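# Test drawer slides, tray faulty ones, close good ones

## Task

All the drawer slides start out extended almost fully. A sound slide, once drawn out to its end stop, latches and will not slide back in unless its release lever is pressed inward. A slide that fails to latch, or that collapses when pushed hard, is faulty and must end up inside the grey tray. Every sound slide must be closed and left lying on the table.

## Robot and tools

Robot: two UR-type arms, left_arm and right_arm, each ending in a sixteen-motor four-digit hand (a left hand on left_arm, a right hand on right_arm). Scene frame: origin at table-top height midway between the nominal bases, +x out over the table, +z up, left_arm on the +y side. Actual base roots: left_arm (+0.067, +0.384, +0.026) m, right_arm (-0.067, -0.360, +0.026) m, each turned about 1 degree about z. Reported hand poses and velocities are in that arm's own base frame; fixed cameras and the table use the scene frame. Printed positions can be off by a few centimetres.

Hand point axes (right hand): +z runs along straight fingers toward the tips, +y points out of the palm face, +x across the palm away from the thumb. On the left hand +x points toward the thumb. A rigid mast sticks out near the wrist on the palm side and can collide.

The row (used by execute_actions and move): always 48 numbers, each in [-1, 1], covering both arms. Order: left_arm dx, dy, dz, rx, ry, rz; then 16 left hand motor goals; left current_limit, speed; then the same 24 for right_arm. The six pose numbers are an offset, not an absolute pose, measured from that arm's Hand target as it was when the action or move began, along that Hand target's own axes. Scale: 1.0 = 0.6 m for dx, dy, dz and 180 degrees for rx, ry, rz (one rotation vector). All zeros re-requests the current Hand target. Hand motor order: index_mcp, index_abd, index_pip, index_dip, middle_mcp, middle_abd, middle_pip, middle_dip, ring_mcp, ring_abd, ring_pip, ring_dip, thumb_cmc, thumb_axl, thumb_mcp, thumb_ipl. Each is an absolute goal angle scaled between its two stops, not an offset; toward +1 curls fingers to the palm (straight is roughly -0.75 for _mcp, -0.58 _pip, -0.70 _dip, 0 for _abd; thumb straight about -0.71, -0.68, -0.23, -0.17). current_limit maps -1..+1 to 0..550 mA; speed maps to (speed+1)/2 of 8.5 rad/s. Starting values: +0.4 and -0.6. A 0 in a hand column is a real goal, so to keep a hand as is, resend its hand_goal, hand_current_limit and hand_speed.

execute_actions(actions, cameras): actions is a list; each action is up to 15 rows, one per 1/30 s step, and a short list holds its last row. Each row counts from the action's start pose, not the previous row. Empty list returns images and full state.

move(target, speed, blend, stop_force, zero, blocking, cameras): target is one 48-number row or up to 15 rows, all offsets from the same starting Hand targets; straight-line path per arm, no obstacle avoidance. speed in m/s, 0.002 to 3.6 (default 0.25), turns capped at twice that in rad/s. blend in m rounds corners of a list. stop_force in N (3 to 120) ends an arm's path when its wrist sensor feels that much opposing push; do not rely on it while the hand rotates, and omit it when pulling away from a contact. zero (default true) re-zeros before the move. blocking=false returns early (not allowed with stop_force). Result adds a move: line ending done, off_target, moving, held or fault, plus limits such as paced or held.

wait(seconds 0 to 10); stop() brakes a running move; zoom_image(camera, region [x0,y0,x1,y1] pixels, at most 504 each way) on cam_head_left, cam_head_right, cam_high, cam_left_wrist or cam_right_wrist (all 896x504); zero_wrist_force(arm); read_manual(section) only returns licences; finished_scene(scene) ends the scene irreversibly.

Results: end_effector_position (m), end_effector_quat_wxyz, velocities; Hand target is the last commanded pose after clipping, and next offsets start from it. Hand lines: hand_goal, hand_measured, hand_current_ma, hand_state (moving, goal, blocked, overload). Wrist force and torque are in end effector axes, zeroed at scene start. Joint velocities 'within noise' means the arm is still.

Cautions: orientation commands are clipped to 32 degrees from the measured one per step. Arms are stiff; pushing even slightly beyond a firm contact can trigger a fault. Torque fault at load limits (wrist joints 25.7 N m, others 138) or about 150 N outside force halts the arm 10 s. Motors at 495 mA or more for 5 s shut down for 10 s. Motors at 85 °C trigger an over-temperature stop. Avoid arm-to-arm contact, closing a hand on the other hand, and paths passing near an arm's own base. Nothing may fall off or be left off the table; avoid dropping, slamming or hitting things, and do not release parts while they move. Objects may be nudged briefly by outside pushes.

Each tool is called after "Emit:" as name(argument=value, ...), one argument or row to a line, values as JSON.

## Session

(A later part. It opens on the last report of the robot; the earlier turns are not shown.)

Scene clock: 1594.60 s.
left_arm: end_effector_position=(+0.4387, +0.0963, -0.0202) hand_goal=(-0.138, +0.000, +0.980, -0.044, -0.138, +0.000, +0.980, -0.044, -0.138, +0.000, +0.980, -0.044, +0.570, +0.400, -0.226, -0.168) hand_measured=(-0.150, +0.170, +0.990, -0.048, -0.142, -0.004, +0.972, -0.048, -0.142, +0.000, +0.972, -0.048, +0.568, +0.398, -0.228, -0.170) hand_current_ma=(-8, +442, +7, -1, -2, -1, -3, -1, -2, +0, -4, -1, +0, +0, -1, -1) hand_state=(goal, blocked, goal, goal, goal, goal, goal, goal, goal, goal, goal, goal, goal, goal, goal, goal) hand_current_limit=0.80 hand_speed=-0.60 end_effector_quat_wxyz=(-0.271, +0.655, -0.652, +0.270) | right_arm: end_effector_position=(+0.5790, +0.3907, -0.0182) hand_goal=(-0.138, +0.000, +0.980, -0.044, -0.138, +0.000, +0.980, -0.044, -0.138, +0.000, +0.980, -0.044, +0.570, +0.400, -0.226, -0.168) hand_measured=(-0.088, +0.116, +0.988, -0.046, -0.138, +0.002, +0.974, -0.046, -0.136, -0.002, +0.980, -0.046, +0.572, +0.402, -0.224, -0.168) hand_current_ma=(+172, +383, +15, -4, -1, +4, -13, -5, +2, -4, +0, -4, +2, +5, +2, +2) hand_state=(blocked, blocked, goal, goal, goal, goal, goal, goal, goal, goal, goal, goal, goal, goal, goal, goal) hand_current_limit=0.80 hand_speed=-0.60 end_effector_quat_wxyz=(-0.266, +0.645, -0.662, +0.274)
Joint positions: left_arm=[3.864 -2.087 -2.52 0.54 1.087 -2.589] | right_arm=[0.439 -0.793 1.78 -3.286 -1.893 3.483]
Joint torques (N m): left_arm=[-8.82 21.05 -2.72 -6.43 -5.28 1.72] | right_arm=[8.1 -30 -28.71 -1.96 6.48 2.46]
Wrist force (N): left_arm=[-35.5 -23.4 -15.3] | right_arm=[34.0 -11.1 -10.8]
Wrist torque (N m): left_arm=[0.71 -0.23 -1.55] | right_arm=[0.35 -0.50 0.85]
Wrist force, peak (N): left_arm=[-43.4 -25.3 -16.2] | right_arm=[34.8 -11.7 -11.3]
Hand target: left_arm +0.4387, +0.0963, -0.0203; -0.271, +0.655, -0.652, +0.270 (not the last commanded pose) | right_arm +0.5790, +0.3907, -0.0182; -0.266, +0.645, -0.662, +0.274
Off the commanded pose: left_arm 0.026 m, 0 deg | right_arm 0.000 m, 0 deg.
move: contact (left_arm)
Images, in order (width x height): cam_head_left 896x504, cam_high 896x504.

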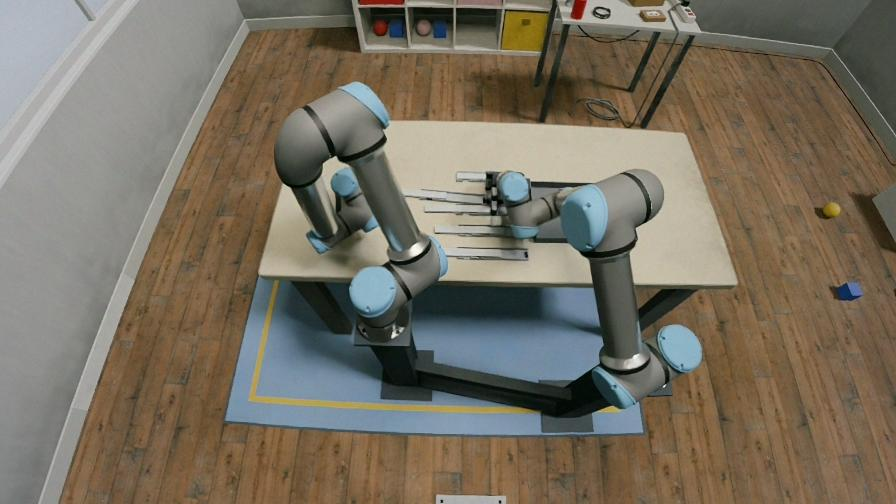

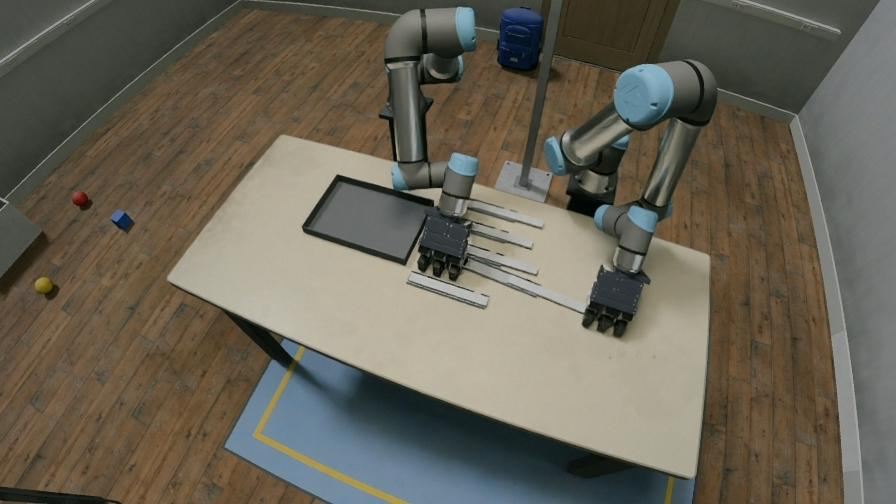

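Emit:
move(
  target=[
    [-0.03,0,0,0,0,0,-0.137,0,0.98,-0.043,-0.137,0,0.98,-0.043,-0.137,0,0.98,-0.043,0.571,0.401,-0.226,-0.168,0.8,-0.6,0.033,0,0,0,0,0,-0.137,0,0.98,-0.043,-0.137,0,0.98,-0.043,-0.137,0,0.98,-0.043,0.571,0.401,-0.226,-0.168,0.8,-0.6],
    [-0.03,0,0,0,0,0,-0.137,0,0.98,-0.043,-0.137,0,0.98,-0.043,-0.137,0,0.98,-0.043,0.571,0.401,-0.226,-0.168,0.8,-0.6,0.033,-0.15,-0.15,0,0,0,-0.137,0,0.98,-0.043,-0.137,0,0.98,-0.043,-0.137,0,0.98,-0.043,0.571,0.401,-0.226,-0.168,0.8,-0.6],
  ],
  speed=[0.05, 0.2],
  cameras=["cam_head_left","cam_head_right"],
)

Emit:
zoom_image(
  camera="cam_head_left",
  region=[400, 150, 530, 240],
)

Emit:
zoom_image(
  camera="cam_head_right",
  region=[370, 150, 550, 250],
)

Scene clock: 1611.17 s.
left_arm: end_effector_position=(+0.4386, +0.1143, -0.0203) hand_goal=(-0.138, +0.000, +0.980, -0.044, -0.138, +0.000, +0.980, -0.044, -0.138, +0.000, +0.980, -0.044, +0.570, +0.400, -0.226, -0.168) hand_measured=(-0.140, +0.004, +0.980, -0.048, -0.142, -0.004, +0.972, -0.048, -0.142, +0.000, +0.972, -0.048, +0.568, +0.398, -0.228, -0.170) hand_current_ma=(+0, +1, +0, -1, -2, -1, -3, -1, -2, +0, -4, -1, +0, +0, -1, -1) hand_state=(goal, goal, goal, goal, goal, goal, goal, goal, goal, goal, goal, goal, goal, goal, goal, goal) hand_current_limit=0.80 hand_speed=-0.60 end_effector_quat_wxyz=(-0.271, +0.655, -0.652, +0.270) | right_arm: end_effector_position=(+0.5787, +0.3710, +0.1090) hand_goal=(-0.138, +0.000, +0.980, -0.044, -0.138, +0.000, +0.980, -0.044, -0.138, +0.000, +0.980, -0.044, +0.570, +0.400, -0.226, -0.168) hand_measured=(-0.136, +0.002, +0.980, -0.046, -0.138, +0.002, +0.974, -0.046, -0.136, -0.002, +0.980, -0.046, +0.572, +0.402, -0.224, -0.168) hand_current_ma=(+2, +4, +0, -4, -1, +4, -13, -5, +2, -4, +0, -4, +2, +5, +2, +2) hand_state=(goal, goal, goal, goal, goal, goal, goal, goal, goal, goal, goal, goal, goal, goal, goal, goal) hand_current_limit=0.80 hand_speed=-0.60 end_effector_quat_wxyz=(-0.267, +0.645, -0.662, +0.274)
Joint positions: left_arm=[3.904 -2.084 -2.505 0.505 1.063 -2.553] | right_arm=[0.408 -1.044 1.787 -3.049 -1.873 3.459]
Joint torques (N m): left_arm=[-7.1 23.1 -2.13 4.99 1.19 -2.17] | right_arm=[3.15 -56.13 -3.55 -0.37 0.05 2.43]
Wrist force (N): left_arm=[0.9 -0.1 0.5] | right_arm=[-0.2 0.0 0.5]
Wrist torque (N m): left_arm=[0.18 -0.07 0.27] | right_arm=[0.16 0.00 0.02]
Wrist force, peak (N): left_arm=[-35.9 -23.2 -15.5] | right_arm=[34.4 -11.1 -10.7]
Hand target: left_arm +0.4386, +0.1143, -0.0203; -0.271, +0.655, -0.652, +0.270 | right_arm +0.5786, +0.3710, +0.1090; -0.266, +0.645, -0.662, +0.274
Off the commanded pose: left_arm 0.000 m, 0 deg | right_arm 0.000 m, 0 deg.
move: done
Images, in order (width x height): cam_head_left 896x504, cam_head_right 896x504.

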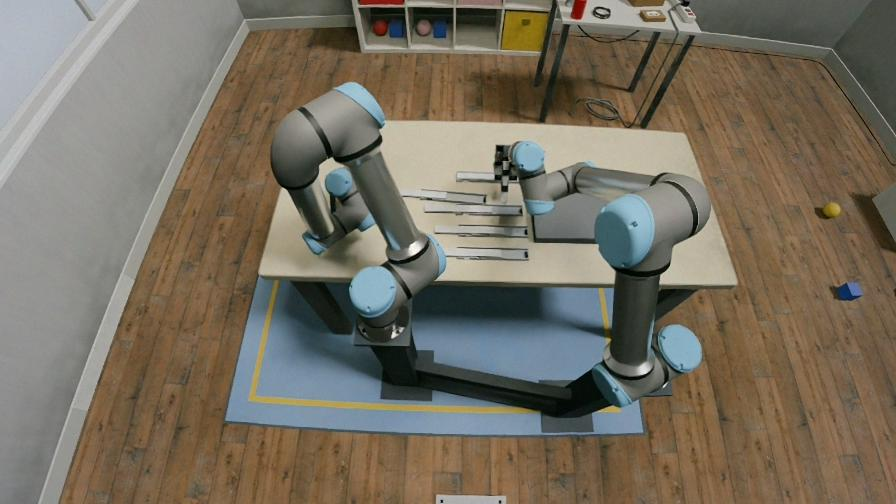

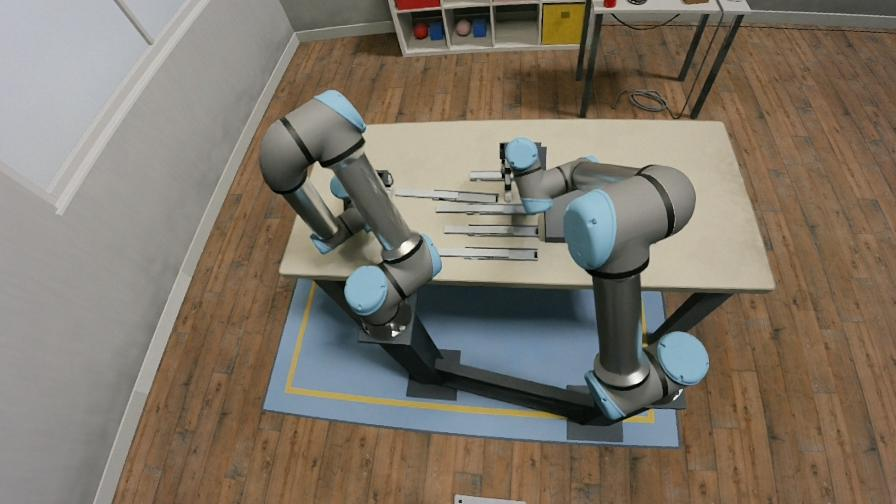

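Scaled by 3.877 from the camera's 896x504 image, which has a finer 1280x720 frame.

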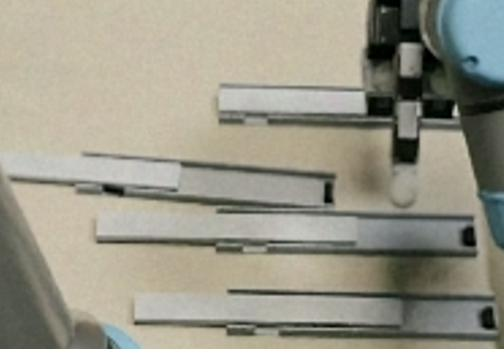

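Scaled by 2.800 from the camera's 896x504 image, which has a finer 1280x720 frame.

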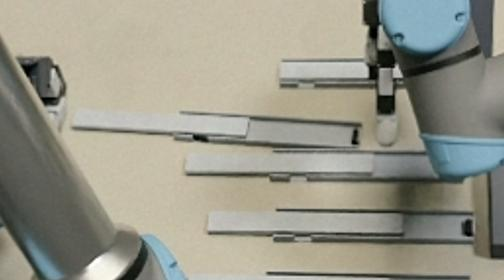

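Emit:
move(
  target=[
    [0,0,0,0,0,0,-0.137,0,0.98,-0.043,-0.137,0,0.98,-0.043,-0.137,0,0.98,-0.043,0.571,0.401,-0.226,-0.168,0.8,-0.6,-0.2167,-0.1072,0.1072,0.1389,0.0238,0.0152,-0.170,0,0.310,-0.309,-0.170,0,0.310,-0.309,-0.170,0,0.310,-0.309,0.571,0.401,-0.226,-0.168,0.8,-0.4],
    [0,0,0,0,0,0,-0.137,0,0.98,-0.043,-0.137,0,0.98,-0.043,-0.137,0,0.98,-0.043,0.571,0.401,-0.226,-0.168,0.8,-0.6,-0.2167,-0.0229,0.1915,0.1389,0.0238,0.0152,-0.170,0,0.310,-0.309,-0.170,0,0.310,-0.309,-0.170,0,0.310,-0.309,0.571,0.401,-0.226,-0.168,0.8,-0.4],
  ],
  speed=0.2,
  cameras=["cam_head_left","cam_head_right","cam_high"],
)

Emit:
zoom_image(
  camera="cam_head_left",
  region=[400, 150, 530, 240],
)

Emit:
zoom_image(
  camera="cam_head_right",
  region=[370, 150, 550, 250],
)

Emit:
zoom_image(
  camera="cam_high",
  region=[400, 220, 640, 350],
)

Scene clock: 1650.33 s.
left_arm: end_effector_position=(+0.4386, +0.1143, -0.0203) hand_goal=(-0.138, +0.000, +0.980, -0.044, -0.138, +0.000, +0.980, -0.044, -0.138, +0.000, +0.980, -0.044, +0.570, +0.400, -0.226, -0.168) hand_measured=(-0.140, +0.004, +0.980, -0.048, -0.142, -0.004, +0.972, -0.048, -0.142, +0.000, +0.972, -0.048, +0.568, +0.398, -0.228, -0.170) hand_current_ma=(+0, +1, +0, -1, -2, -1, -3, -1, -2, +0, -4, -1, +0, +0, -1, -1) hand_state=(goal, goal, goal, goal, goal, goal, goal, goal, goal, goal, goal, goal, goal, goal, goal, goal) hand_current_limit=0.80 hand_speed=-0.60 end_effector_quat_wxyz=(-0.271, +0.655, -0.652, +0.270) | right_arm: end_effector_position=(+0.6730, +0.4986, +0.0376) hand_goal=(-0.170, +0.000, +0.310, -0.310, -0.170, +0.000, +0.310, -0.310, -0.170, +0.000, +0.310, -0.310, +0.570, +0.400, -0.226, -0.168) hand_measured=(-0.168, +0.002, +0.310, -0.308, -0.168, +0.002, +0.310, -0.308, -0.168, -0.002, +0.312, -0.308, +0.572, +0.402, -0.224, -0.168) hand_current_ma=(+3, +3, +1, +3, +3, +3, +1, +3, +4, -4, +1, +3, +2, +5, +2, +2) hand_state=(goal, goal, goal, goal, goal, goal, goal, goal, goal, goal, goal, goal, goal, goal, goal, goal) hand_current_limit=0.80 hand_speed=-0.40 end_effector_quat_wxyz=(+0.381, -0.545, +0.612, -0.428)
Joint positions: left_arm=[3.904 -2.084 -2.505 0.505 1.063 -2.553] | right_arm=[0.605 -0.551 1.34 -3.48 -2.238 3.433]
Joint torques (N m): left_arm=[-7.02 22.55 -3.33 5.17 1.44 -1.99] | right_arm=[-11.13 -49.12 -1.16 -2.6 -1.65 -2.24]
Wrist force (N): left_arm=[0.6 0.1 0.7] | right_arm=[-0.3 0.0 0.4]
Wrist torque (N m): left_arm=[0.19 -0.02 0.24] | right_arm=[0.11 0.10 -0.05]
Wrist force, peak (N): left_arm=[0.4 -0.1 1.0] | right_arm=[-0.1 2.1 1.1]
Hand target: left_arm +0.4386, +0.1143, -0.0203; -0.271, +0.655, -0.652, +0.270 | right_arm +0.6729, +0.4985, +0.0374; +0.381, -0.545, +0.612, -0.428
Off the commanded pose: left_arm 0.000 m, 0 deg | right_arm 0.000 m, 0 deg.
move: done
Images, in order (width x height): cam_head_left 896x504, cam_head_right 896x504, cam_high 896x504.

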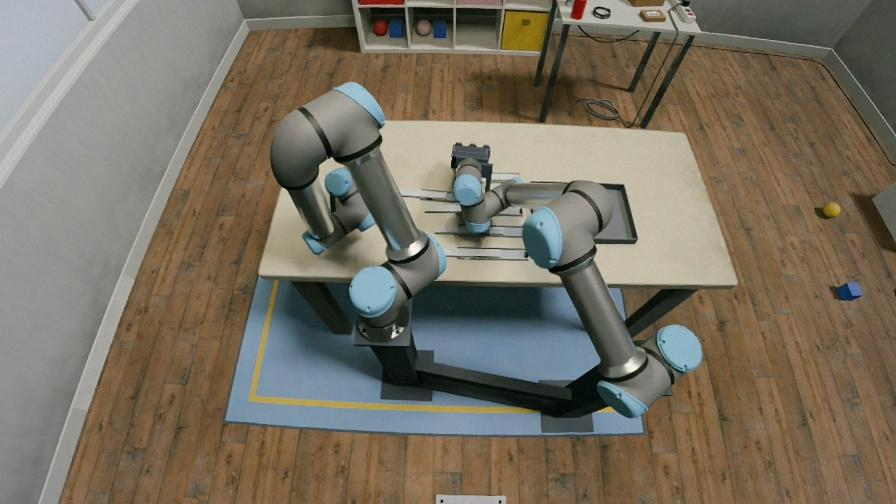

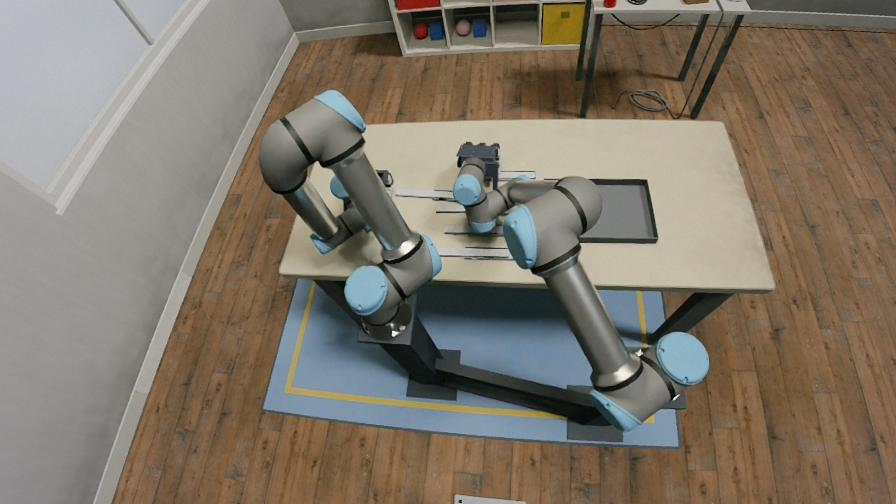

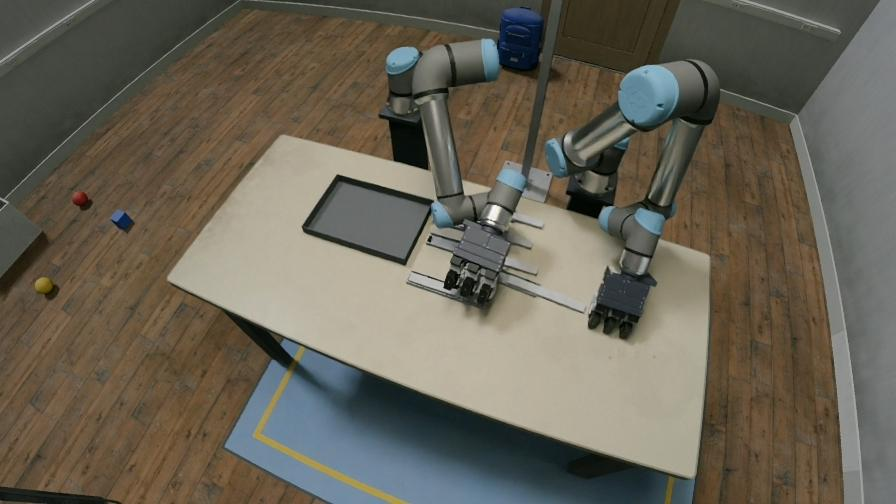

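Scaled by 3.877 from the camera's 896x504 image, which has a finer 1280x720 frame.

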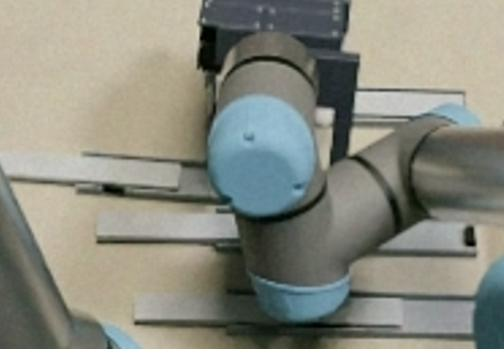

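Scaled by 2.800 from the camera's 896x504 image, which has a finer 1280x720 frame.

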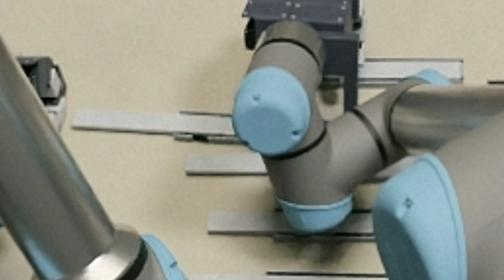

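Scaled by 2.100 from the camera's 896x504 image, which has a finer 1280x720 frame.

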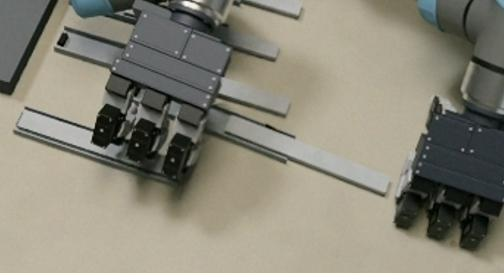

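Emit:
wait(
  seconds=0,
  cameras=["cam_right_wrist"],
)

Scene clock: 1651.90 s.
left_arm: end_effector_position=(+0.4386, +0.1143, -0.0203) hand_goal=(-0.138, +0.000, +0.980, -0.044, -0.138, +0.000, +0.980, -0.044, -0.138, +0.000, +0.980, -0.044, +0.570, +0.400, -0.226, -0.168) hand_measured=(-0.140, +0.004, +0.980, -0.048, -0.142, -0.004, +0.972, -0.048, -0.142, +0.000, +0.972, -0.048, +0.568, +0.398, -0.228, -0.170) hand_current_ma=(+0, +1, +0, -1, -2, -1, -3, -1, -2, +0, -4, -1, +0, +0, -1, -1) hand_state=(goal, goal, goal, goal, goal, goal, goal, goal, goal, goal, goal, goal, goal, goal, goal, goal) hand_current_limit=0.80 hand_speed=-0.60 end_effector_quat_wxyz=(-0.271, +0.655, -0.652, +0.270) | right_arm: end_effector_position=(+0.6729, +0.4985, +0.0374) hand_goal=(-0.170, +0.000, +0.310, -0.310, -0.170, +0.000, +0.310, -0.310, -0.170, +0.000, +0.310, -0.310, +0.570, +0.400, -0.226, -0.168) hand_measured=(-0.168, +0.002, +0.310, -0.308, -0.168, +0.002, +0.310, -0.308, -0.168, -0.002, +0.312, -0.308, +0.572, +0.402, -0.224, -0.168) hand_current_ma=(+3, +3, +1, +3, +3, +3, +1, +3, +4, -4, +1, +3, +2, +5, +2, +2) hand_state=(goal, goal, goal, goal, goal, goal, goal, goal, goal, goal, goal, goal, goal, goal, goal, goal) hand_current_limit=0.80 hand_speed=-0.40 end_effector_quat_wxyz=(+0.381, -0.545, +0.612, -0.428)
Joint positions: left_arm=[3.904 -2.084 -2.505 0.505 1.063 -2.553] | right_arm=[0.605 -0.551 1.341 -3.48 -2.238 3.433]
Joint torques (N m): left_arm=[-7.12 22.14 -3 4.91 1.22 -1.94] | right_arm=[-10.26 -44.14 -2.24 -4.82 -0.27 -2.16]
Wrist force (N): left_arm=[0.5 0.1 0.7] | right_arm=[-0.5 0.1 0.7]
Wrist torque (N m): left_arm=[0.19 -0.02 0.23] | right_arm=[0.10 0.11 -0.06]
Wrist force, peak (N): left_arm=[0.3 -0.3 1.1] | right_arm=[-0.3 0.0 0.8]
Hand target: left_arm +0.4386, +0.1143, -0.0203; -0.271, +0.655, -0.652, +0.270 | right_arm +0.6729, +0.4985, +0.0374; +0.381, -0.545, +0.612, -0.428
Off the commanded pose: left_arm 0.000 m, 0 deg | right_arm 0.000 m, 0 deg.
camera_calibration:
cam_right_wrist: T_world_to_cam=[[-0.130309, 0.769524, -0.625182, -0.240122], [-0.455332, 0.513683, 0.727188, -0.0239947], [0.880734, 0.379425, 0.283451, -0.666222], [0, 0, 0, 1]] pos_world=[0.544549, 0.449886, 0.0561699]
Images, in order (width x height): cam_right_wrist 896x504.

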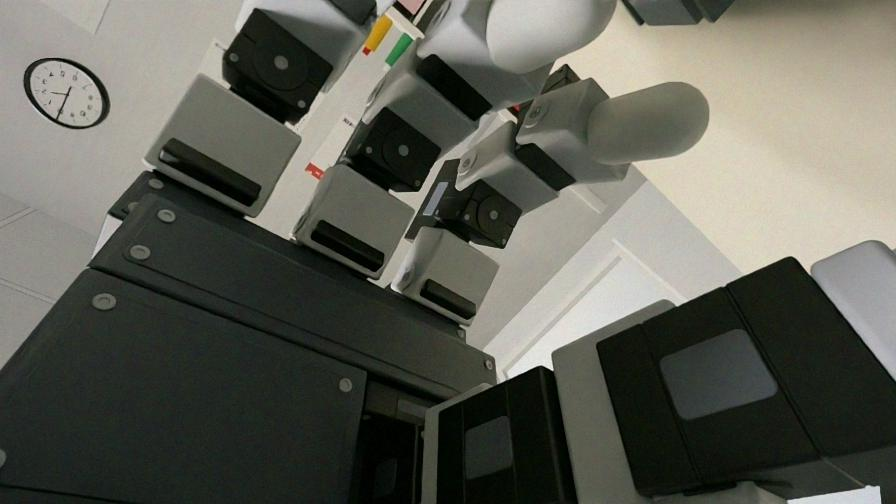

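Emit:
move(
  target=[0,0,0,0,0,0,-0.137,0,0.98,-0.043,-0.137,0,0.98,-0.043,-0.137,0,0.98,-0.043,0.571,0.401,-0.226,-0.168,0.8,-0.6,0,0.0469,0.0171,0,0,0,-0.170,0,0.310,-0.309,-0.170,0,0.310,-0.309,-0.170,0,0.310,-0.309,0.571,0.401,-0.226,-0.168,0.6,-0.6],
  speed=0.05,
  stop_force=6,
  cameras=["cam_head_left","cam_high"],
)

Emit:
zoom_image(
  camera="cam_high",
  region=[430, 220, 520, 320],
)

Emit:
zoom_image(
  camera="cam_head_left",
  region=[400, 150, 530, 240],
)

Scene clock: 1662.33 s.
left_arm: end_effector_position=(+0.4386, +0.1143, -0.0203) hand_goal=(-0.138, +0.000, +0.980, -0.044, -0.138, +0.000, +0.980, -0.044, -0.138, +0.000, +0.980, -0.044, +0.570, +0.400, -0.226, -0.168) hand_measured=(-0.140, +0.004, +0.980, -0.048, -0.142, -0.004, +0.972, -0.048, -0.142, +0.000, +0.972, -0.048, +0.568, +0.398, -0.228, -0.170) hand_current_ma=(+0, +1, +0, -1, -2, -1, -3, -1, -2, +0, -4, -1, +0, +0, -1, -1) hand_state=(goal, goal, goal, goal, goal, goal, goal, goal, goal, goal, goal, goal, goal, goal, goal, goal) hand_current_limit=0.80 hand_speed=-0.60 end_effector_quat_wxyz=(-0.271, +0.655, -0.652, +0.270) | right_arm: end_effector_position=(+0.6729, +0.4985, +0.0175) hand_goal=(-0.170, +0.000, +0.310, -0.310, -0.170, +0.000, +0.310, -0.310, -0.170, +0.000, +0.310, -0.310, +0.570, +0.400, -0.226, -0.168) hand_measured=(-0.168, +0.002, +0.310, -0.308, -0.168, +0.002, +0.310, -0.308, -0.168, -0.002, +0.312, -0.308, +0.570, +0.402, -0.224, -0.166) hand_current_ma=(+3, +3, +1, +3, +3, +3, +1, +3, +4, -4, +1, +3, +1, +5, +2, +2) hand_state=(goal, goal, goal, goal, goal, goal, goal, goal, goal, goal, goal, goal, goal, goal, goal, goal) hand_current_limit=0.60 hand_speed=-0.60 end_effector_quat_wxyz=(+0.381, -0.545, +0.612, -0.428)
Joint positions: left_arm=[3.904 -2.084 -2.505 0.505 1.063 -2.553] | right_arm=[0.605 -0.516 1.333 -3.506 -2.238 3.433]
Joint torques (N m): left_arm=[-6.63 21.17 -2.39 4.9 1.13 -1.92] | right_arm=[5.33 -41.61 0.21 -4.14 0.62 -1.2]
Wrist force (N): left_arm=[0.6 0.1 0.6] | right_arm=[-0.5 -5.2 -0.7]
Wrist torque (N m): left_arm=[0.19 -0.03 0.23] | right_arm=[-0.48 0.10 -0.02]
Wrist force, peak (N): left_arm=[0.9 0.2 0.8] | right_arm=[-0.7 -30.6 -3.5]
Hand target: left_arm +0.4386, +0.1143, -0.0203; -0.271, +0.655, -0.652, +0.270 | right_arm +0.6729, +0.4985, +0.0175; +0.381, -0.545, +0.612, -0.428 (not the last commanded pose)
Off the commanded pose: left_arm 0.000 m, 0 deg | right_arm 0.010 m, 0 deg.
move: contact (right_arm)
Images, in order (width x height): cam_head_left 896x504, cam_high 896x504.

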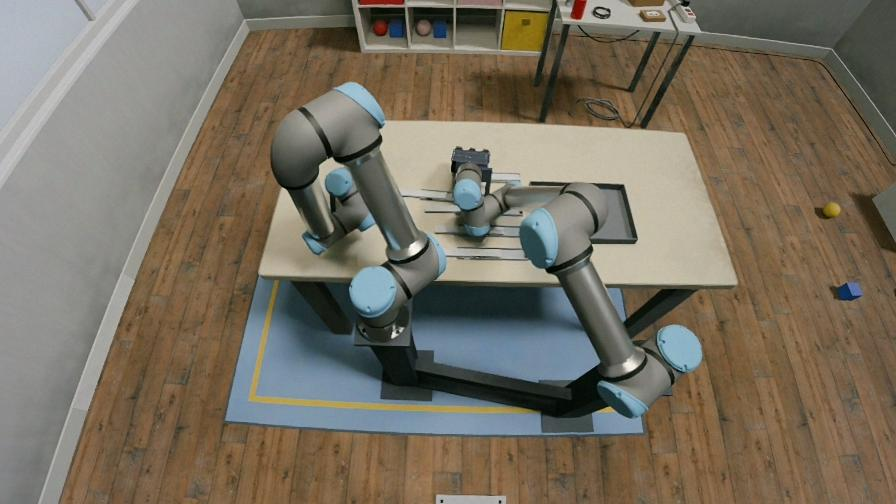

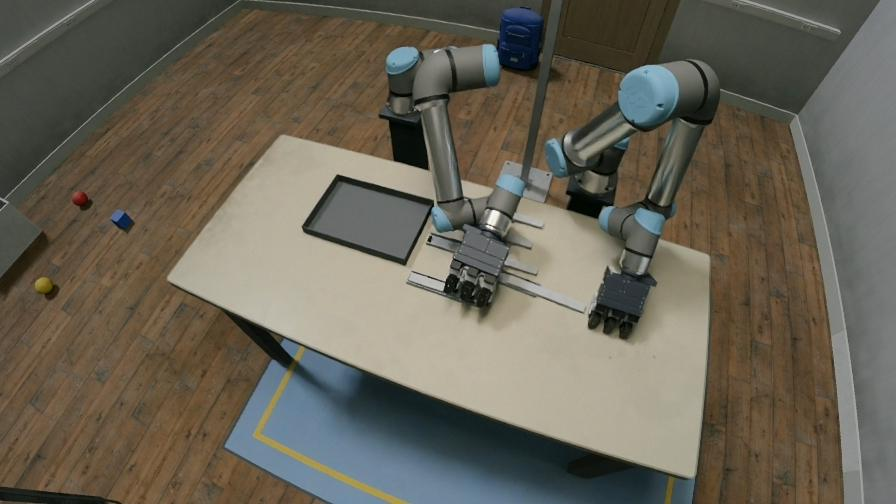

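Scaled by 5.040 from the camera's 896x504 image, which has a finer 1280x720 frame.

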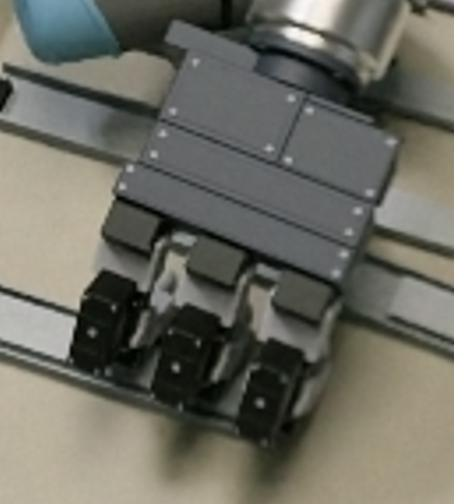

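Scaled by 3.877 from the camera's 896x504 image, which has a finer 1280x720 frame.

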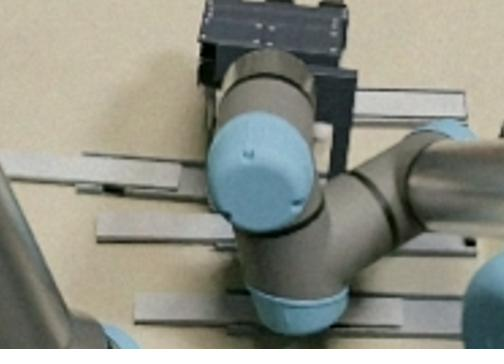

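Emit:
move(
  target=[
    [0,0,0,0,0,0,-0.137,0,0.98,-0.043,-0.137,0,0.98,-0.043,-0.137,0,0.98,-0.043,0.571,0.401,-0.226,-0.168,0.8,-0.6,0,-0.0313,-0.0114,0,0,0,-0.170,0,0.310,-0.309,-0.170,0,0.310,-0.309,-0.170,0,0.310,-0.309,0.571,0.401,-0.226,-0.168,0.6,-0.6],
    [0,0,0,0,0,0,-0.137,0,0.98,-0.043,-0.137,0,0.98,-0.043,-0.137,0,0.98,-0.043,0.571,0.401,-0.226,-0.168,0.8,-0.6,-0.0669,-0.0313,-0.0114,0,0,0,-0.170,0,0.310,-0.309,-0.170,0,0.310,-0.309,-0.170,0,0.310,-0.309,0.571,0.401,-0.226,-0.168,0.6,-0.6],
  ],
  speed=0.08,
  cameras=["cam_head_left","cam_high"],
)

Emit:
zoom_image(
  camera="cam_high",
  region=[400, 220, 640, 350],
)

Emit:
zoom_image(
  camera="cam_head_left",
  region=[400, 150, 530, 240],
)

Scene clock: 1680.57 s.
left_arm: end_effector_position=(+0.4386, +0.1143, -0.0203) hand_goal=(-0.138, +0.000, +0.980, -0.044, -0.138, +0.000, +0.980, -0.044, -0.138, +0.000, +0.980, -0.044, +0.570, +0.400, -0.226, -0.168) hand_measured=(-0.140, +0.004, +0.980, -0.048, -0.142, -0.004, +0.972, -0.048, -0.142, +0.000, +0.972, -0.048, +0.568, +0.398, -0.228, -0.170) hand_current_ma=(+0, +1, +0, -1, -2, -1, -3, -1, -2, +0, -4, -1, +0, +0, -1, -1) hand_state=(goal, goal, goal, goal, goal, goal, goal, goal, goal, goal, goal, goal, goal, goal, goal, goal) hand_current_limit=0.80 hand_speed=-0.60 end_effector_quat_wxyz=(-0.271, +0.655, -0.652, +0.270) | right_arm: end_effector_position=(+0.6774, +0.5384, +0.0373) hand_goal=(-0.170, +0.000, +0.310, -0.310, -0.170, +0.000, +0.310, -0.310, -0.170, +0.000, +0.310, -0.310, +0.570, +0.400, -0.226, -0.168) hand_measured=(-0.168, +0.002, +0.310, -0.308, -0.168, +0.002, +0.310, -0.308, -0.168, -0.002, +0.312, -0.308, +0.570, +0.402, -0.226, -0.166) hand_current_ma=(+3, +3, +1, +3, +3, +3, +1, +3, +4, -4, +1, +3, +1, +5, +2, +2) hand_state=(goal, goal, goal, goal, goal, goal, goal, goal, goal, goal, goal, goal, goal, goal, goal, goal) hand_current_limit=0.60 hand_speed=-0.60 end_effector_quat_wxyz=(+0.381, -0.545, +0.612, -0.428)
Joint positions: left_arm=[3.904 -2.084 -2.505 0.505 1.063 -2.553] | right_arm=[0.647 -0.495 1.212 -3.391 -2.276 3.457]
Joint torques (N m): left_arm=[-7.27 22.67 -2.37 4.98 0.94 -1.68] | right_arm=[-10.81 -71.8 -13.41 -3.19 0.66 -2.24]
Wrist force (N): left_arm=[0.4 0.1 0.6] | right_arm=[-0.5 0.1 0.6]
Wrist torque (N m): left_arm=[0.19 0.00 0.22] | right_arm=[0.10 0.11 -0.07]
Wrist force, peak (N): left_arm=[0.7 -0.3 1.0] | right_arm=[-0.6 -5.3 -0.6]
Hand target: left_arm +0.4386, +0.1143, -0.0203; -0.271, +0.655, -0.652, +0.270 | right_arm +0.6775, +0.5384, +0.0374; +0.381, -0.545, +0.612, -0.428
Off the commanded pose: left_arm 0.000 m, 0 deg | right_arm 0.000 m, 0 deg.
move: done
Images, in order (width x height): cam_head_left 896x504, cam_high 896x504.

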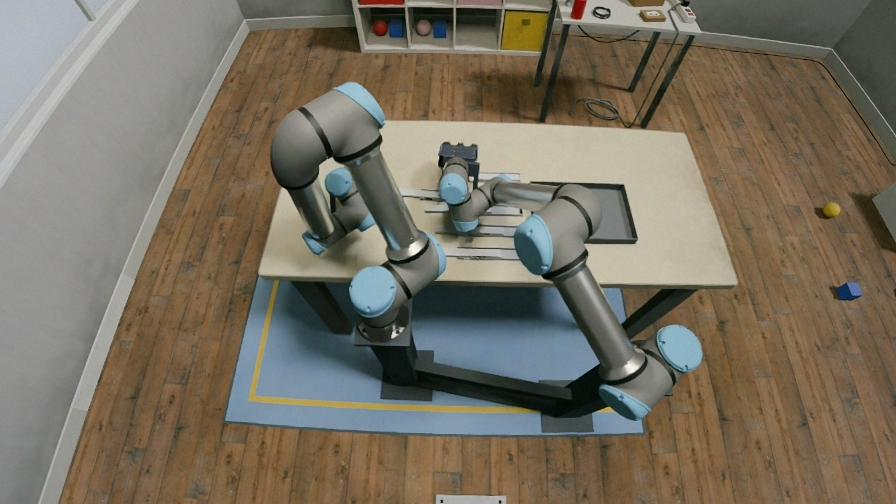

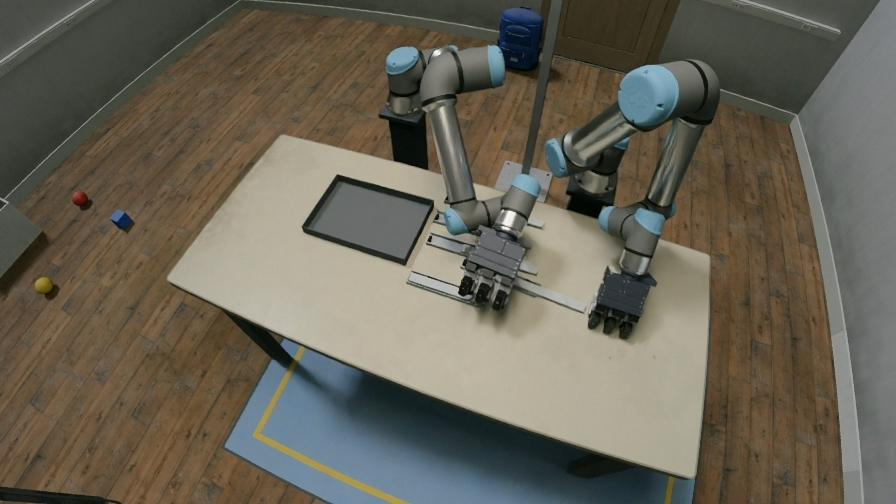

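Scaled by 2.100 from the camera's 896x504 image, which has a finer 1280x720 frame.

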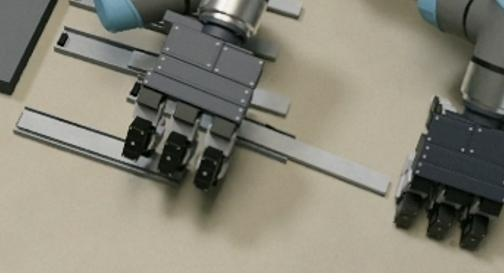

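Scaled by 3.877 from the camera's 896x504 image, which has a finer 1280x720 frame.

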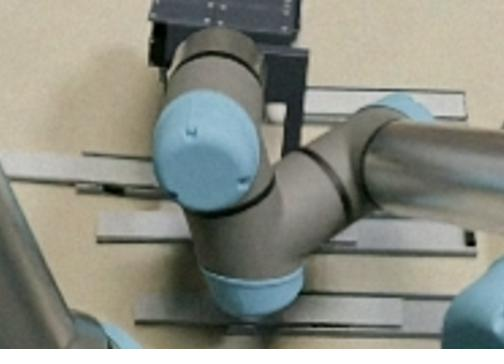

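Emit:
move(
  target=[0,0,0,0,0,0,-0.137,0,0.98,-0.043,-0.137,0,0.98,-0.043,-0.137,0,0.98,-0.043,0.571,0.401,-0.226,-0.168,0.8,-0.6,0,0.0469,0.0171,0,0,0,-0.170,0,0.310,-0.309,-0.170,0,0.310,-0.309,-0.170,0,0.310,-0.309,0.571,0.401,-0.226,-0.168,0.6,-0.6],
  speed=0.03,
  stop_force=5,
)

Scene clock: 1688.83 s.
left_arm: end_effector_position=(+0.4386, +0.1143, -0.0203) hand_goal=(-0.138, +0.000, +0.980, -0.044, -0.138, +0.000, +0.980, -0.044, -0.138, +0.000, +0.980, -0.044, +0.570, +0.400, -0.226, -0.168) hand_measured=(-0.140, +0.004, +0.980, -0.048, -0.142, -0.004, +0.972, -0.048, -0.142, +0.000, +0.972, -0.048, +0.568, +0.398, -0.228, -0.170) hand_current_ma=(+0, +1, +0, -1, -2, -1, -3, -1, -2, +0, -4, -1, +0, +0, -1, -1) hand_state=(goal, goal, goal, goal, goal, goal, goal, goal, goal, goal, goal, goal, goal, goal, goal, goal) hand_current_limit=0.80 hand_speed=-0.60 end_effector_quat_wxyz=(-0.271, +0.655, -0.652, +0.270) | right_arm: end_effector_position=(+0.6774, +0.5384, +0.0092) hand_goal=(-0.170, +0.000, +0.310, -0.310, -0.170, +0.000, +0.310, -0.310, -0.170, +0.000, +0.310, -0.310, +0.570, +0.400, -0.226, -0.168) hand_measured=(-0.168, +0.002, +0.310, -0.308, -0.170, +0.002, +0.312, -0.308, -0.170, -0.002, +0.312, -0.308, +0.570, +0.402, -0.226, -0.166) hand_current_ma=(+3, +3, +1, +3, +1, +3, +3, +3, +0, -2, +3, +3, +1, +5, +2, +2) hand_state=(goal, goal, goal, goal, goal, goal, goal, goal, goal, goal, goal, goal, goal, goal, goal, goal) hand_current_limit=0.60 hand_speed=-0.60 end_effector_quat_wxyz=(+0.381, -0.545, +0.612, -0.428)
Joint positions: left_arm=[3.904 -2.084 -2.505 0.505 1.063 -2.553] | right_arm=[0.647 -0.448 1.2 -3.426 -2.276 3.457]
Joint torques (N m): left_arm=[-7.13 21.83 -3.24 4.88 0.89 -1.85] | right_arm=[-10.01 -74.15 -0.41 -4.69 0.47 -1.02]
Wrist force (N): left_arm=[0.5 0.1 0.8] | right_arm=[-0.8 -0.6 0.2]
Wrist torque (N m): left_arm=[0.18 -0.01 0.23] | right_arm=[0.13 0.12 -0.09]
Wrist force, peak (N): left_arm=[0.8 0.1 0.8] | right_arm=[-0.5 -14.6 -6.2]
Hand target: left_arm +0.4386, +0.1143, -0.0203; -0.271, +0.655, -0.652, +0.270 | right_arm +0.6774, +0.5384, +0.0092; +0.381, -0.545, +0.612, -0.428 (not the last commanded pose)
Off the commanded pose: left_arm 0.000 m, 0 deg | right_arm 0.002 m, 0 deg.
move: contact (right_arm)

Emit:
execute_actions(
  actions=[
    [[0,0,0,0,0,0,-0.137,0,0.98,-0.043,-0.137,0,0.98,-0.043,-0.137,0,0.98,-0.043,0.571,0.401,-0.226,-0.168,0.8,-0.6,0,0,0,0,0,0,0.0685,0,0.197,-0.377,0.0685,0,0.197,-0.377,0.0685,0,0.197,-0.377,0.571,0.401,-0.226,-0.168,0.6,-0.7]],
    [[0,0,0,0,0,0,-0.137,0,0.98,-0.043,-0.137,0,0.98,-0.043,-0.137,0,0.98,-0.043,0.571,0.401,-0.226,-0.168,0.8,-0.6,0,0,0,0,0,0,0.192,0,0.109,-0.449,0.192,0,0.109,-0.449,0.192,0,0.109,-0.449,0.571,0.401,-0.226,-0.168,0.6,-0.7]],
  ],
)

Scene clock: 1700.60 s.
left_arm: end_effector_position=(+0.4386, +0.1143, -0.0203) hand_goal=(-0.138, +0.000, +0.980, -0.044, -0.138, +0.000, +0.980, -0.044, -0.138, +0.000, +0.980, -0.044, +0.570, +0.400, -0.226, -0.168) hand_measured=(-0.140, +0.004, +0.980, -0.048, -0.142, -0.004, +0.972, -0.048, -0.142, +0.000, +0.972, -0.048, +0.568, +0.398, -0.228, -0.170) hand_current_ma=(+0, +1, +0, -1, -2, -1, -3, -1, -2, +0, -4, -1, +0, +0, -1, -1) hand_state=(goal, goal, goal, goal, goal, goal, goal, goal, goal, goal, goal, goal, goal, goal, goal, goal) hand_current_limit=0.80 hand_speed=-0.60 end_effector_quat_wxyz=(-0.271, +0.655, -0.652, +0.270) | right_arm: end_effector_position=(+0.6775, +0.5384, +0.0093) hand_goal=(+0.192, +0.000, +0.108, -0.450, +0.192, +0.000, +0.108, -0.450, +0.192, +0.000, +0.108, -0.450, +0.570, +0.400, -0.226, -0.168) hand_measured=(+0.158, +0.002, +0.110, -0.446, -0.074, +0.002, +0.194, -0.394, -0.096, -0.002, +0.194, -0.390, +0.570, +0.402, -0.226, -0.166) hand_current_ma=(-105, +3, +4, +8, -440, +2, +306, +186, -440, -3, +314, +202, +1, +5, +2, +2) hand_state=(blocked, goal, goal, goal, blocked, goal, blocked, blocked, blocked, goal, blocked, blocked, goal, goal, goal, goal) hand_current_limit=0.60 hand_speed=-0.70 end_effector_quat_wxyz=(+0.381, -0.545, +0.612, -0.428)
Joint positions: left_arm=[3.904 -2.084 -2.505 0.505 1.063 -2.553] | right_arm=[0.647 -0.448 1.2 -3.426 -2.276 3.457]
Joint torques (N m): left_arm=[-6.47 21.69 -3.34 4.89 0.89 -1.64] | right_arm=[-4.82 -6.8 -5.08 7.08 2.98 -1.02]
Wrist force (N): left_arm=[0.5 0.0 0.7] | right_arm=[-0.8 -49.8 -8.6]
Wrist torque (N m): left_arm=[0.17 0.00 0.22] | right_arm=[0.04 0.36 -1.87]
Wrist force, peak (N): left_arm=[0.5 -0.1 1.0] | right_arm=[-0.8 -49.8 -8.6]
Hand target: left_arm +0.4386, +0.1143, -0.0203; -0.271, +0.655, -0.652, +0.270 | right_arm +0.6774, +0.5384, +0.0092; +0.381, -0.545, +0.612, -0.428
Off the commanded pose: left_arm 0.000 m, 0 deg | right_arm 0.000 m, 0 deg.

Emit:
execute_actions(
  actions=[
    [[0,0,0,0,0,0,-0.137,0,0.98,-0.043,-0.137,0,0.98,-0.043,-0.137,0,0.98,-0.043,0.571,0.401,-0.226,-0.168,0.8,-0.6,0,-0.0313,-0.0114,0,0,0,0.0685,0,0.197,-0.377,-0.170,0,0.310,-0.309,-0.170,0,0.310,-0.309,0.571,0.401,-0.226,-0.168,0.6,-0.6]],
    [[0,0,0,0,0,0,-0.137,0,0.98,-0.043,-0.137,0,0.98,-0.043,-0.137,0,0.98,-0.043,0.571,0.401,-0.226,-0.168,0.8,-0.6,0,-0.0313,-0.0114,0,0,0,-0.170,0,0.310,-0.309,-0.170,0,0.310,-0.309,-0.170,0,0.310,-0.309,0.571,0.401,-0.226,-0.168,0.6,-0.6]],
  ],
  cameras=["cam_head_left","cam_head_right","cam_high"],
)

Emit:
zoom_image(
  camera="cam_high",
  region=[400, 220, 640, 350],
)

Emit:
zoom_image(
  camera="cam_head_right",
  region=[370, 140, 550, 250],
)

Scene clock: 1710.67 s.
left_arm: end_effector_position=(+0.4386, +0.1143, -0.0203) hand_goal=(-0.138, +0.000, +0.980, -0.044, -0.138, +0.000, +0.980, -0.044, -0.138, +0.000, +0.980, -0.044, +0.570, +0.400, -0.226, -0.168) hand_measured=(-0.140, +0.004, +0.980, -0.048, -0.142, -0.004, +0.972, -0.048, -0.142, +0.000, +0.972, -0.048, +0.568, +0.398, -0.228, -0.170) hand_current_ma=(+0, +1, +0, -1, -2, -1, -3, -1, -2, +0, -4, -1, +0, +0, -1, -1) hand_state=(goal, goal, goal, goal, goal, goal, goal, goal, goal, goal, goal, goal, goal, goal, goal, goal) hand_current_limit=0.80 hand_speed=-0.60 end_effector_quat_wxyz=(-0.271, +0.655, -0.652, +0.270) | right_arm: end_effector_position=(+0.6775, +0.5384, +0.0491) hand_goal=(-0.170, +0.000, +0.310, -0.310, -0.170, +0.000, +0.310, -0.310, -0.170, +0.000, +0.310, -0.310, +0.570, +0.400, -0.226, -0.168) hand_measured=(-0.162, +0.002, +0.304, -0.314, -0.164, +0.000, +0.306, -0.312, -0.164, -0.002, +0.304, -0.312, +0.570, +0.402, -0.226, -0.166) hand_current_ma=(+18, +2, -11, -5, +14, +0, -8, -5, +14, -4, -10, -5, +1, +5, +2, +2) hand_state=(goal, goal, goal, goal, goal, goal, goal, goal, goal, goal, goal, goal, goal, goal, goal, goal) hand_current_limit=0.60 hand_speed=-0.60 end_effector_quat_wxyz=(+0.381, -0.545, +0.612, -0.428)
Joint positions: left_arm=[3.904 -2.084 -2.505 0.505 1.063 -2.553] | right_arm=[0.647 -0.515 1.216 -3.376 -2.276 3.457]
Joint torques (N m): left_arm=[-6.74 20.69 -3.29 4.89 0.97 -1.7] | right_arm=[9.48 -72.75 -31.42 0.23 1.1 1.49]
Wrist force (N): left_arm=[0.8 -0.1 0.8] | right_arm=[-0.5 0.1 0.9]
Wrist torque (N m): left_arm=[0.15 -0.05 0.26] | right_arm=[0.07 0.10 -0.05]
Wrist force, peak (N): left_arm=[0.4 0.0 1.1] | right_arm=[-0.8 -50.5 -8.9]
Hand target: left_arm +0.4386, +0.1143, -0.0203; -0.271, +0.655, -0.652, +0.270 | right_arm +0.6775, +0.5384, +0.0492; +0.381, -0.545, +0.612, -0.428
Off the commanded pose: left_arm 0.000 m, 0 deg | right_arm 0.000 m, 0 deg.
Images, in order (width x height): cam_head_left 896x504, cam_head_right 896x504, cam_high 896x504.

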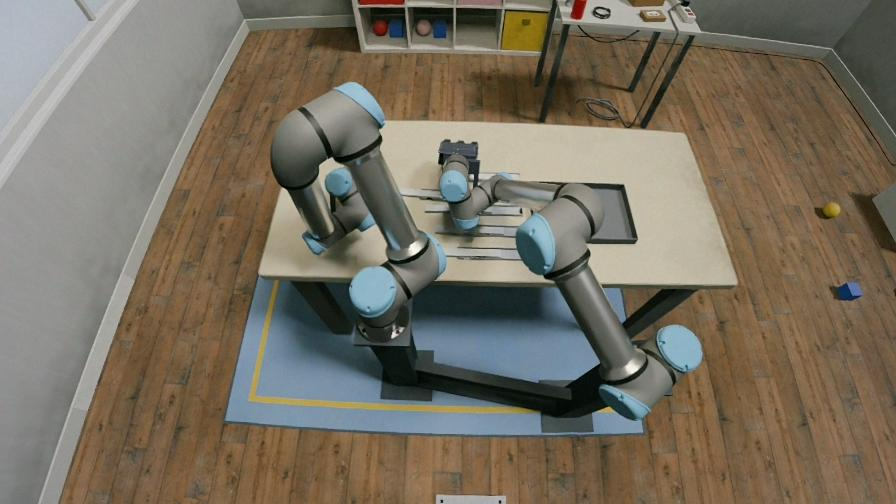

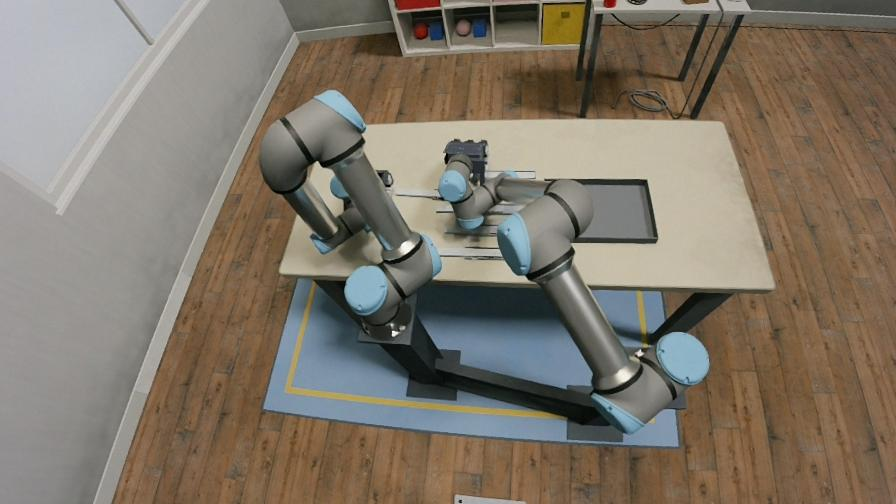

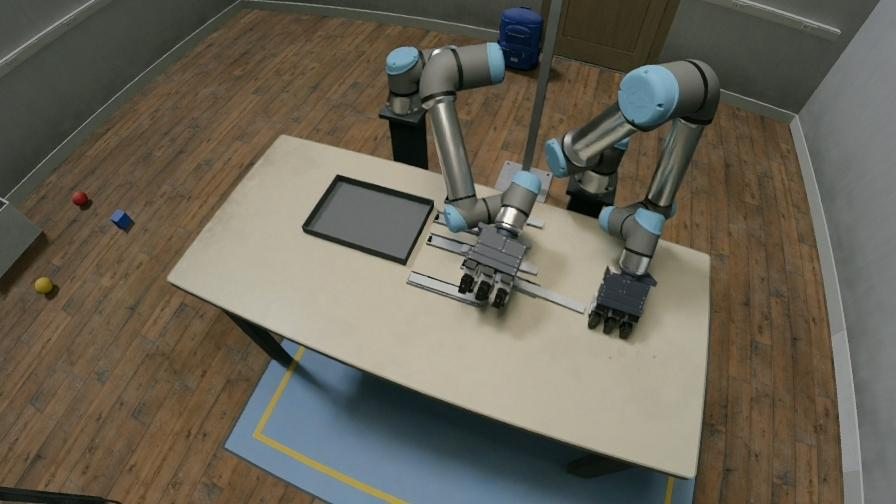

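Scaled by 2.100 from the camera's 896x504 image, which has a finer 1280x720 frame.

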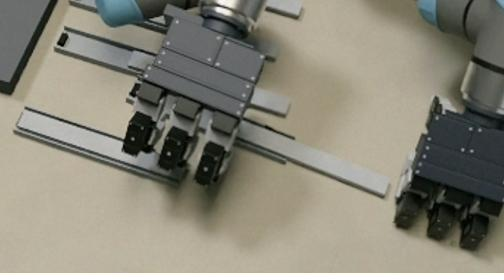

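Scaled by 2.800 from the camera's 896x504 image, which has a finer 1280x720 frame.

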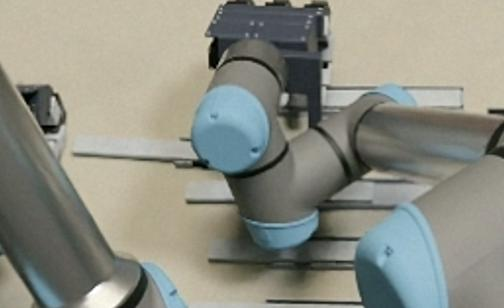

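Emit:
execute_actions(
  actions=[
    [[0,0,0,0,0,0,-0.137,0,0.98,-0.043,-0.137,0,0.98,-0.043,-0.137,0,0.98,-0.043,0.571,0.401,-0.226,-0.168,0.8,-0.6,0,0,0,0,0,0,-0.170,0,0.310,-0.309,-0.75,0,-0.3,-0.6,-0.75,0,-0.3,-0.6,0.571,0.401,-0.226,-0.168,0.6,-0.5]],
  ],
)

Emit:
move(
  target=[0,0,0,0,0,0,-0.137,0,0.98,-0.043,-0.137,0,0.98,-0.043,-0.137,0,0.98,-0.043,0.571,0.401,-0.226,-0.168,0.8,-0.6,0,0.0649,0.0236,0,0,0,-0.170,0,0.310,-0.309,-0.75,0,-0.3,-0.6,-0.75,0,-0.3,-0.6,0.571,0.401,-0.226,-0.168,0.6,-0.5],
  speed=0.05,
  stop_force=5,
)

Scene clock: 1729.43 s.
left_arm: end_effector_position=(+0.4386, +0.1143, -0.0203) hand_goal=(-0.138, +0.000, +0.980, -0.044, -0.138, +0.000, +0.980, -0.044, -0.138, +0.000, +0.980, -0.044, +0.570, +0.400, -0.226, -0.168) hand_measured=(-0.140, +0.004, +0.980, -0.048, -0.142, -0.004, +0.972, -0.048, -0.142, +0.000, +0.972, -0.048, +0.568, +0.398, -0.228, -0.170) hand_current_ma=(+0, +1, +0, -1, -2, -1, -3, -1, -2, +0, -4, -1, +0, +0, -1, -1) hand_state=(goal, goal, goal, goal, goal, goal, goal, goal, goal, goal, goal, goal, goal, goal, goal, goal) hand_current_limit=0.80 hand_speed=-0.60 end_effector_quat_wxyz=(-0.271, +0.655, -0.652, +0.270) | right_arm: end_effector_position=(+0.6775, +0.5384, +0.0492) hand_goal=(-0.170, +0.000, +0.310, -0.310, -0.750, +0.000, -0.300, -0.600, -0.750, +0.000, -0.300, -0.600, +0.570, +0.400, -0.226, -0.168) hand_measured=(-0.162, +0.002, +0.304, -0.314, -0.728, +0.000, -0.294, -0.598, -0.728, -0.002, -0.292, -0.598, +0.570, +0.402, -0.226, -0.166) hand_current_ma=(+18, +2, -11, -5, +60, +0, +13, +4, +62, -4, +15, +4, +1, +5, +2, +2) hand_state=(goal, goal, goal, goal, blocked, goal, goal, goal, blocked, goal, goal, goal, goal, goal, goal, goal) hand_current_limit=0.60 hand_speed=-0.50 end_effector_quat_wxyz=(+0.381, -0.545, +0.612, -0.428)
Joint positions: left_arm=[3.904 -2.084 -2.505 0.505 1.063 -2.553] | right_arm=[0.647 -0.515 1.216 -3.375 -2.276 3.457]
Joint torques (N m): left_arm=[-6.45 22.14 -3.95 4.6 0.88 -1.51] | right_arm=[-3.73 -72.48 -32.04 0.09 0.57 2.49]
Wrist force (N): left_arm=[0.6 -0.1 0.9] | right_arm=[-0.5 0.2 0.7]
Wrist torque (N m): left_arm=[0.14 -0.02 0.24] | right_arm=[0.03 0.11 -0.05]
Wrist force, peak (N): left_arm=[0.7 0.0 1.0] | right_arm=[-0.4 0.1 1.0]
Hand target: left_arm +0.4386, +0.1143, -0.0203; -0.271, +0.655, -0.652, +0.270 | right_arm +0.6775, +0.5384, +0.0492; +0.381, -0.545, +0.612, -0.428
Off the commanded pose: left_arm 0.000 m, 0 deg | right_arm 0.000 m, 0 deg.

Scene clock: 1731.37 s.
left_arm: end_effector_position=(+0.4386, +0.1143, -0.0203) hand_goal=(-0.138, +0.000, +0.980, -0.044, -0.138, +0.000, +0.980, -0.044, -0.138, +0.000, +0.980, -0.044, +0.570, +0.400, -0.226, -0.168) hand_measured=(-0.140, +0.004, +0.980, -0.048, -0.142, -0.004, +0.972, -0.048, -0.142, +0.000, +0.972, -0.048, +0.568, +0.398, -0.228, -0.170) hand_current_ma=(+0, +1, +0, -1, -2, -1, -3, -1, -2, +0, -4, -1, +0, +0, -1, -1) hand_state=(goal, goal, goal, goal, goal, goal, goal, goal, goal, goal, goal, goal, goal, goal, goal, goal) hand_current_limit=0.80 hand_speed=-0.60 end_effector_quat_wxyz=(-0.271, +0.655, -0.652, +0.270) | right_arm: end_effector_position=(+0.6774, +0.5384, +0.0078) hand_goal=(-0.170, +0.000, +0.310, -0.310, -0.750, +0.000, -0.300, -0.600, -0.750, +0.000, -0.300, -0.600, +0.570, +0.400, -0.226, -0.168) hand_measured=(-0.162, +0.002, +0.304, -0.314, -0.728, +0.000, -0.294, -0.598, -0.728, -0.002, -0.292, -0.598, +0.570, +0.402, -0.226, -0.166) hand_current_ma=(+18, +2, -10, -5, +59, +0, +13, +4, +61, -4, +15, +4, +1, +5, +2, +2) hand_state=(goal, goal, goal, goal, blocked, goal, goal, goal, blocked, goal, goal, goal, goal, goal, goal, goal) hand_current_limit=0.60 hand_speed=-0.50 end_effector_quat_wxyz=(+0.381, -0.545, +0.612, -0.428)
Joint positions: left_arm=[3.904 -2.084 -2.505 0.505 1.063 -2.553] | right_arm=[0.647 -0.446 1.199 -3.428 -2.276 3.457]
Joint torques (N m): left_arm=[-6.24 21.6 -3.5 4.59 1 -1.65] | right_arm=[4.97 -73.24 -4 0.2 -1.81 0.14]
Wrist force (N): left_arm=[0.3 0.3 0.8] | right_arm=[-0.5 0.2 0.5]
Wrist torque (N m): left_arm=[0.21 0.01 0.21] | right_arm=[0.04 0.10 -0.04]
Wrist force, peak (N): left_arm=[0.6 -0.1 1.0] | right_arm=[-0.6 0.7 0.7]
Hand target: left_arm +0.4386, +0.1143, -0.0203; -0.271, +0.655, -0.652, +0.270 | right_arm +0.6774, +0.5384, +0.0078; +0.381, -0.545, +0.612, -0.428
Off the commanded pose: left_arm 0.000 m, 0 deg | right_arm 0.000 m, 0 deg.
move: done


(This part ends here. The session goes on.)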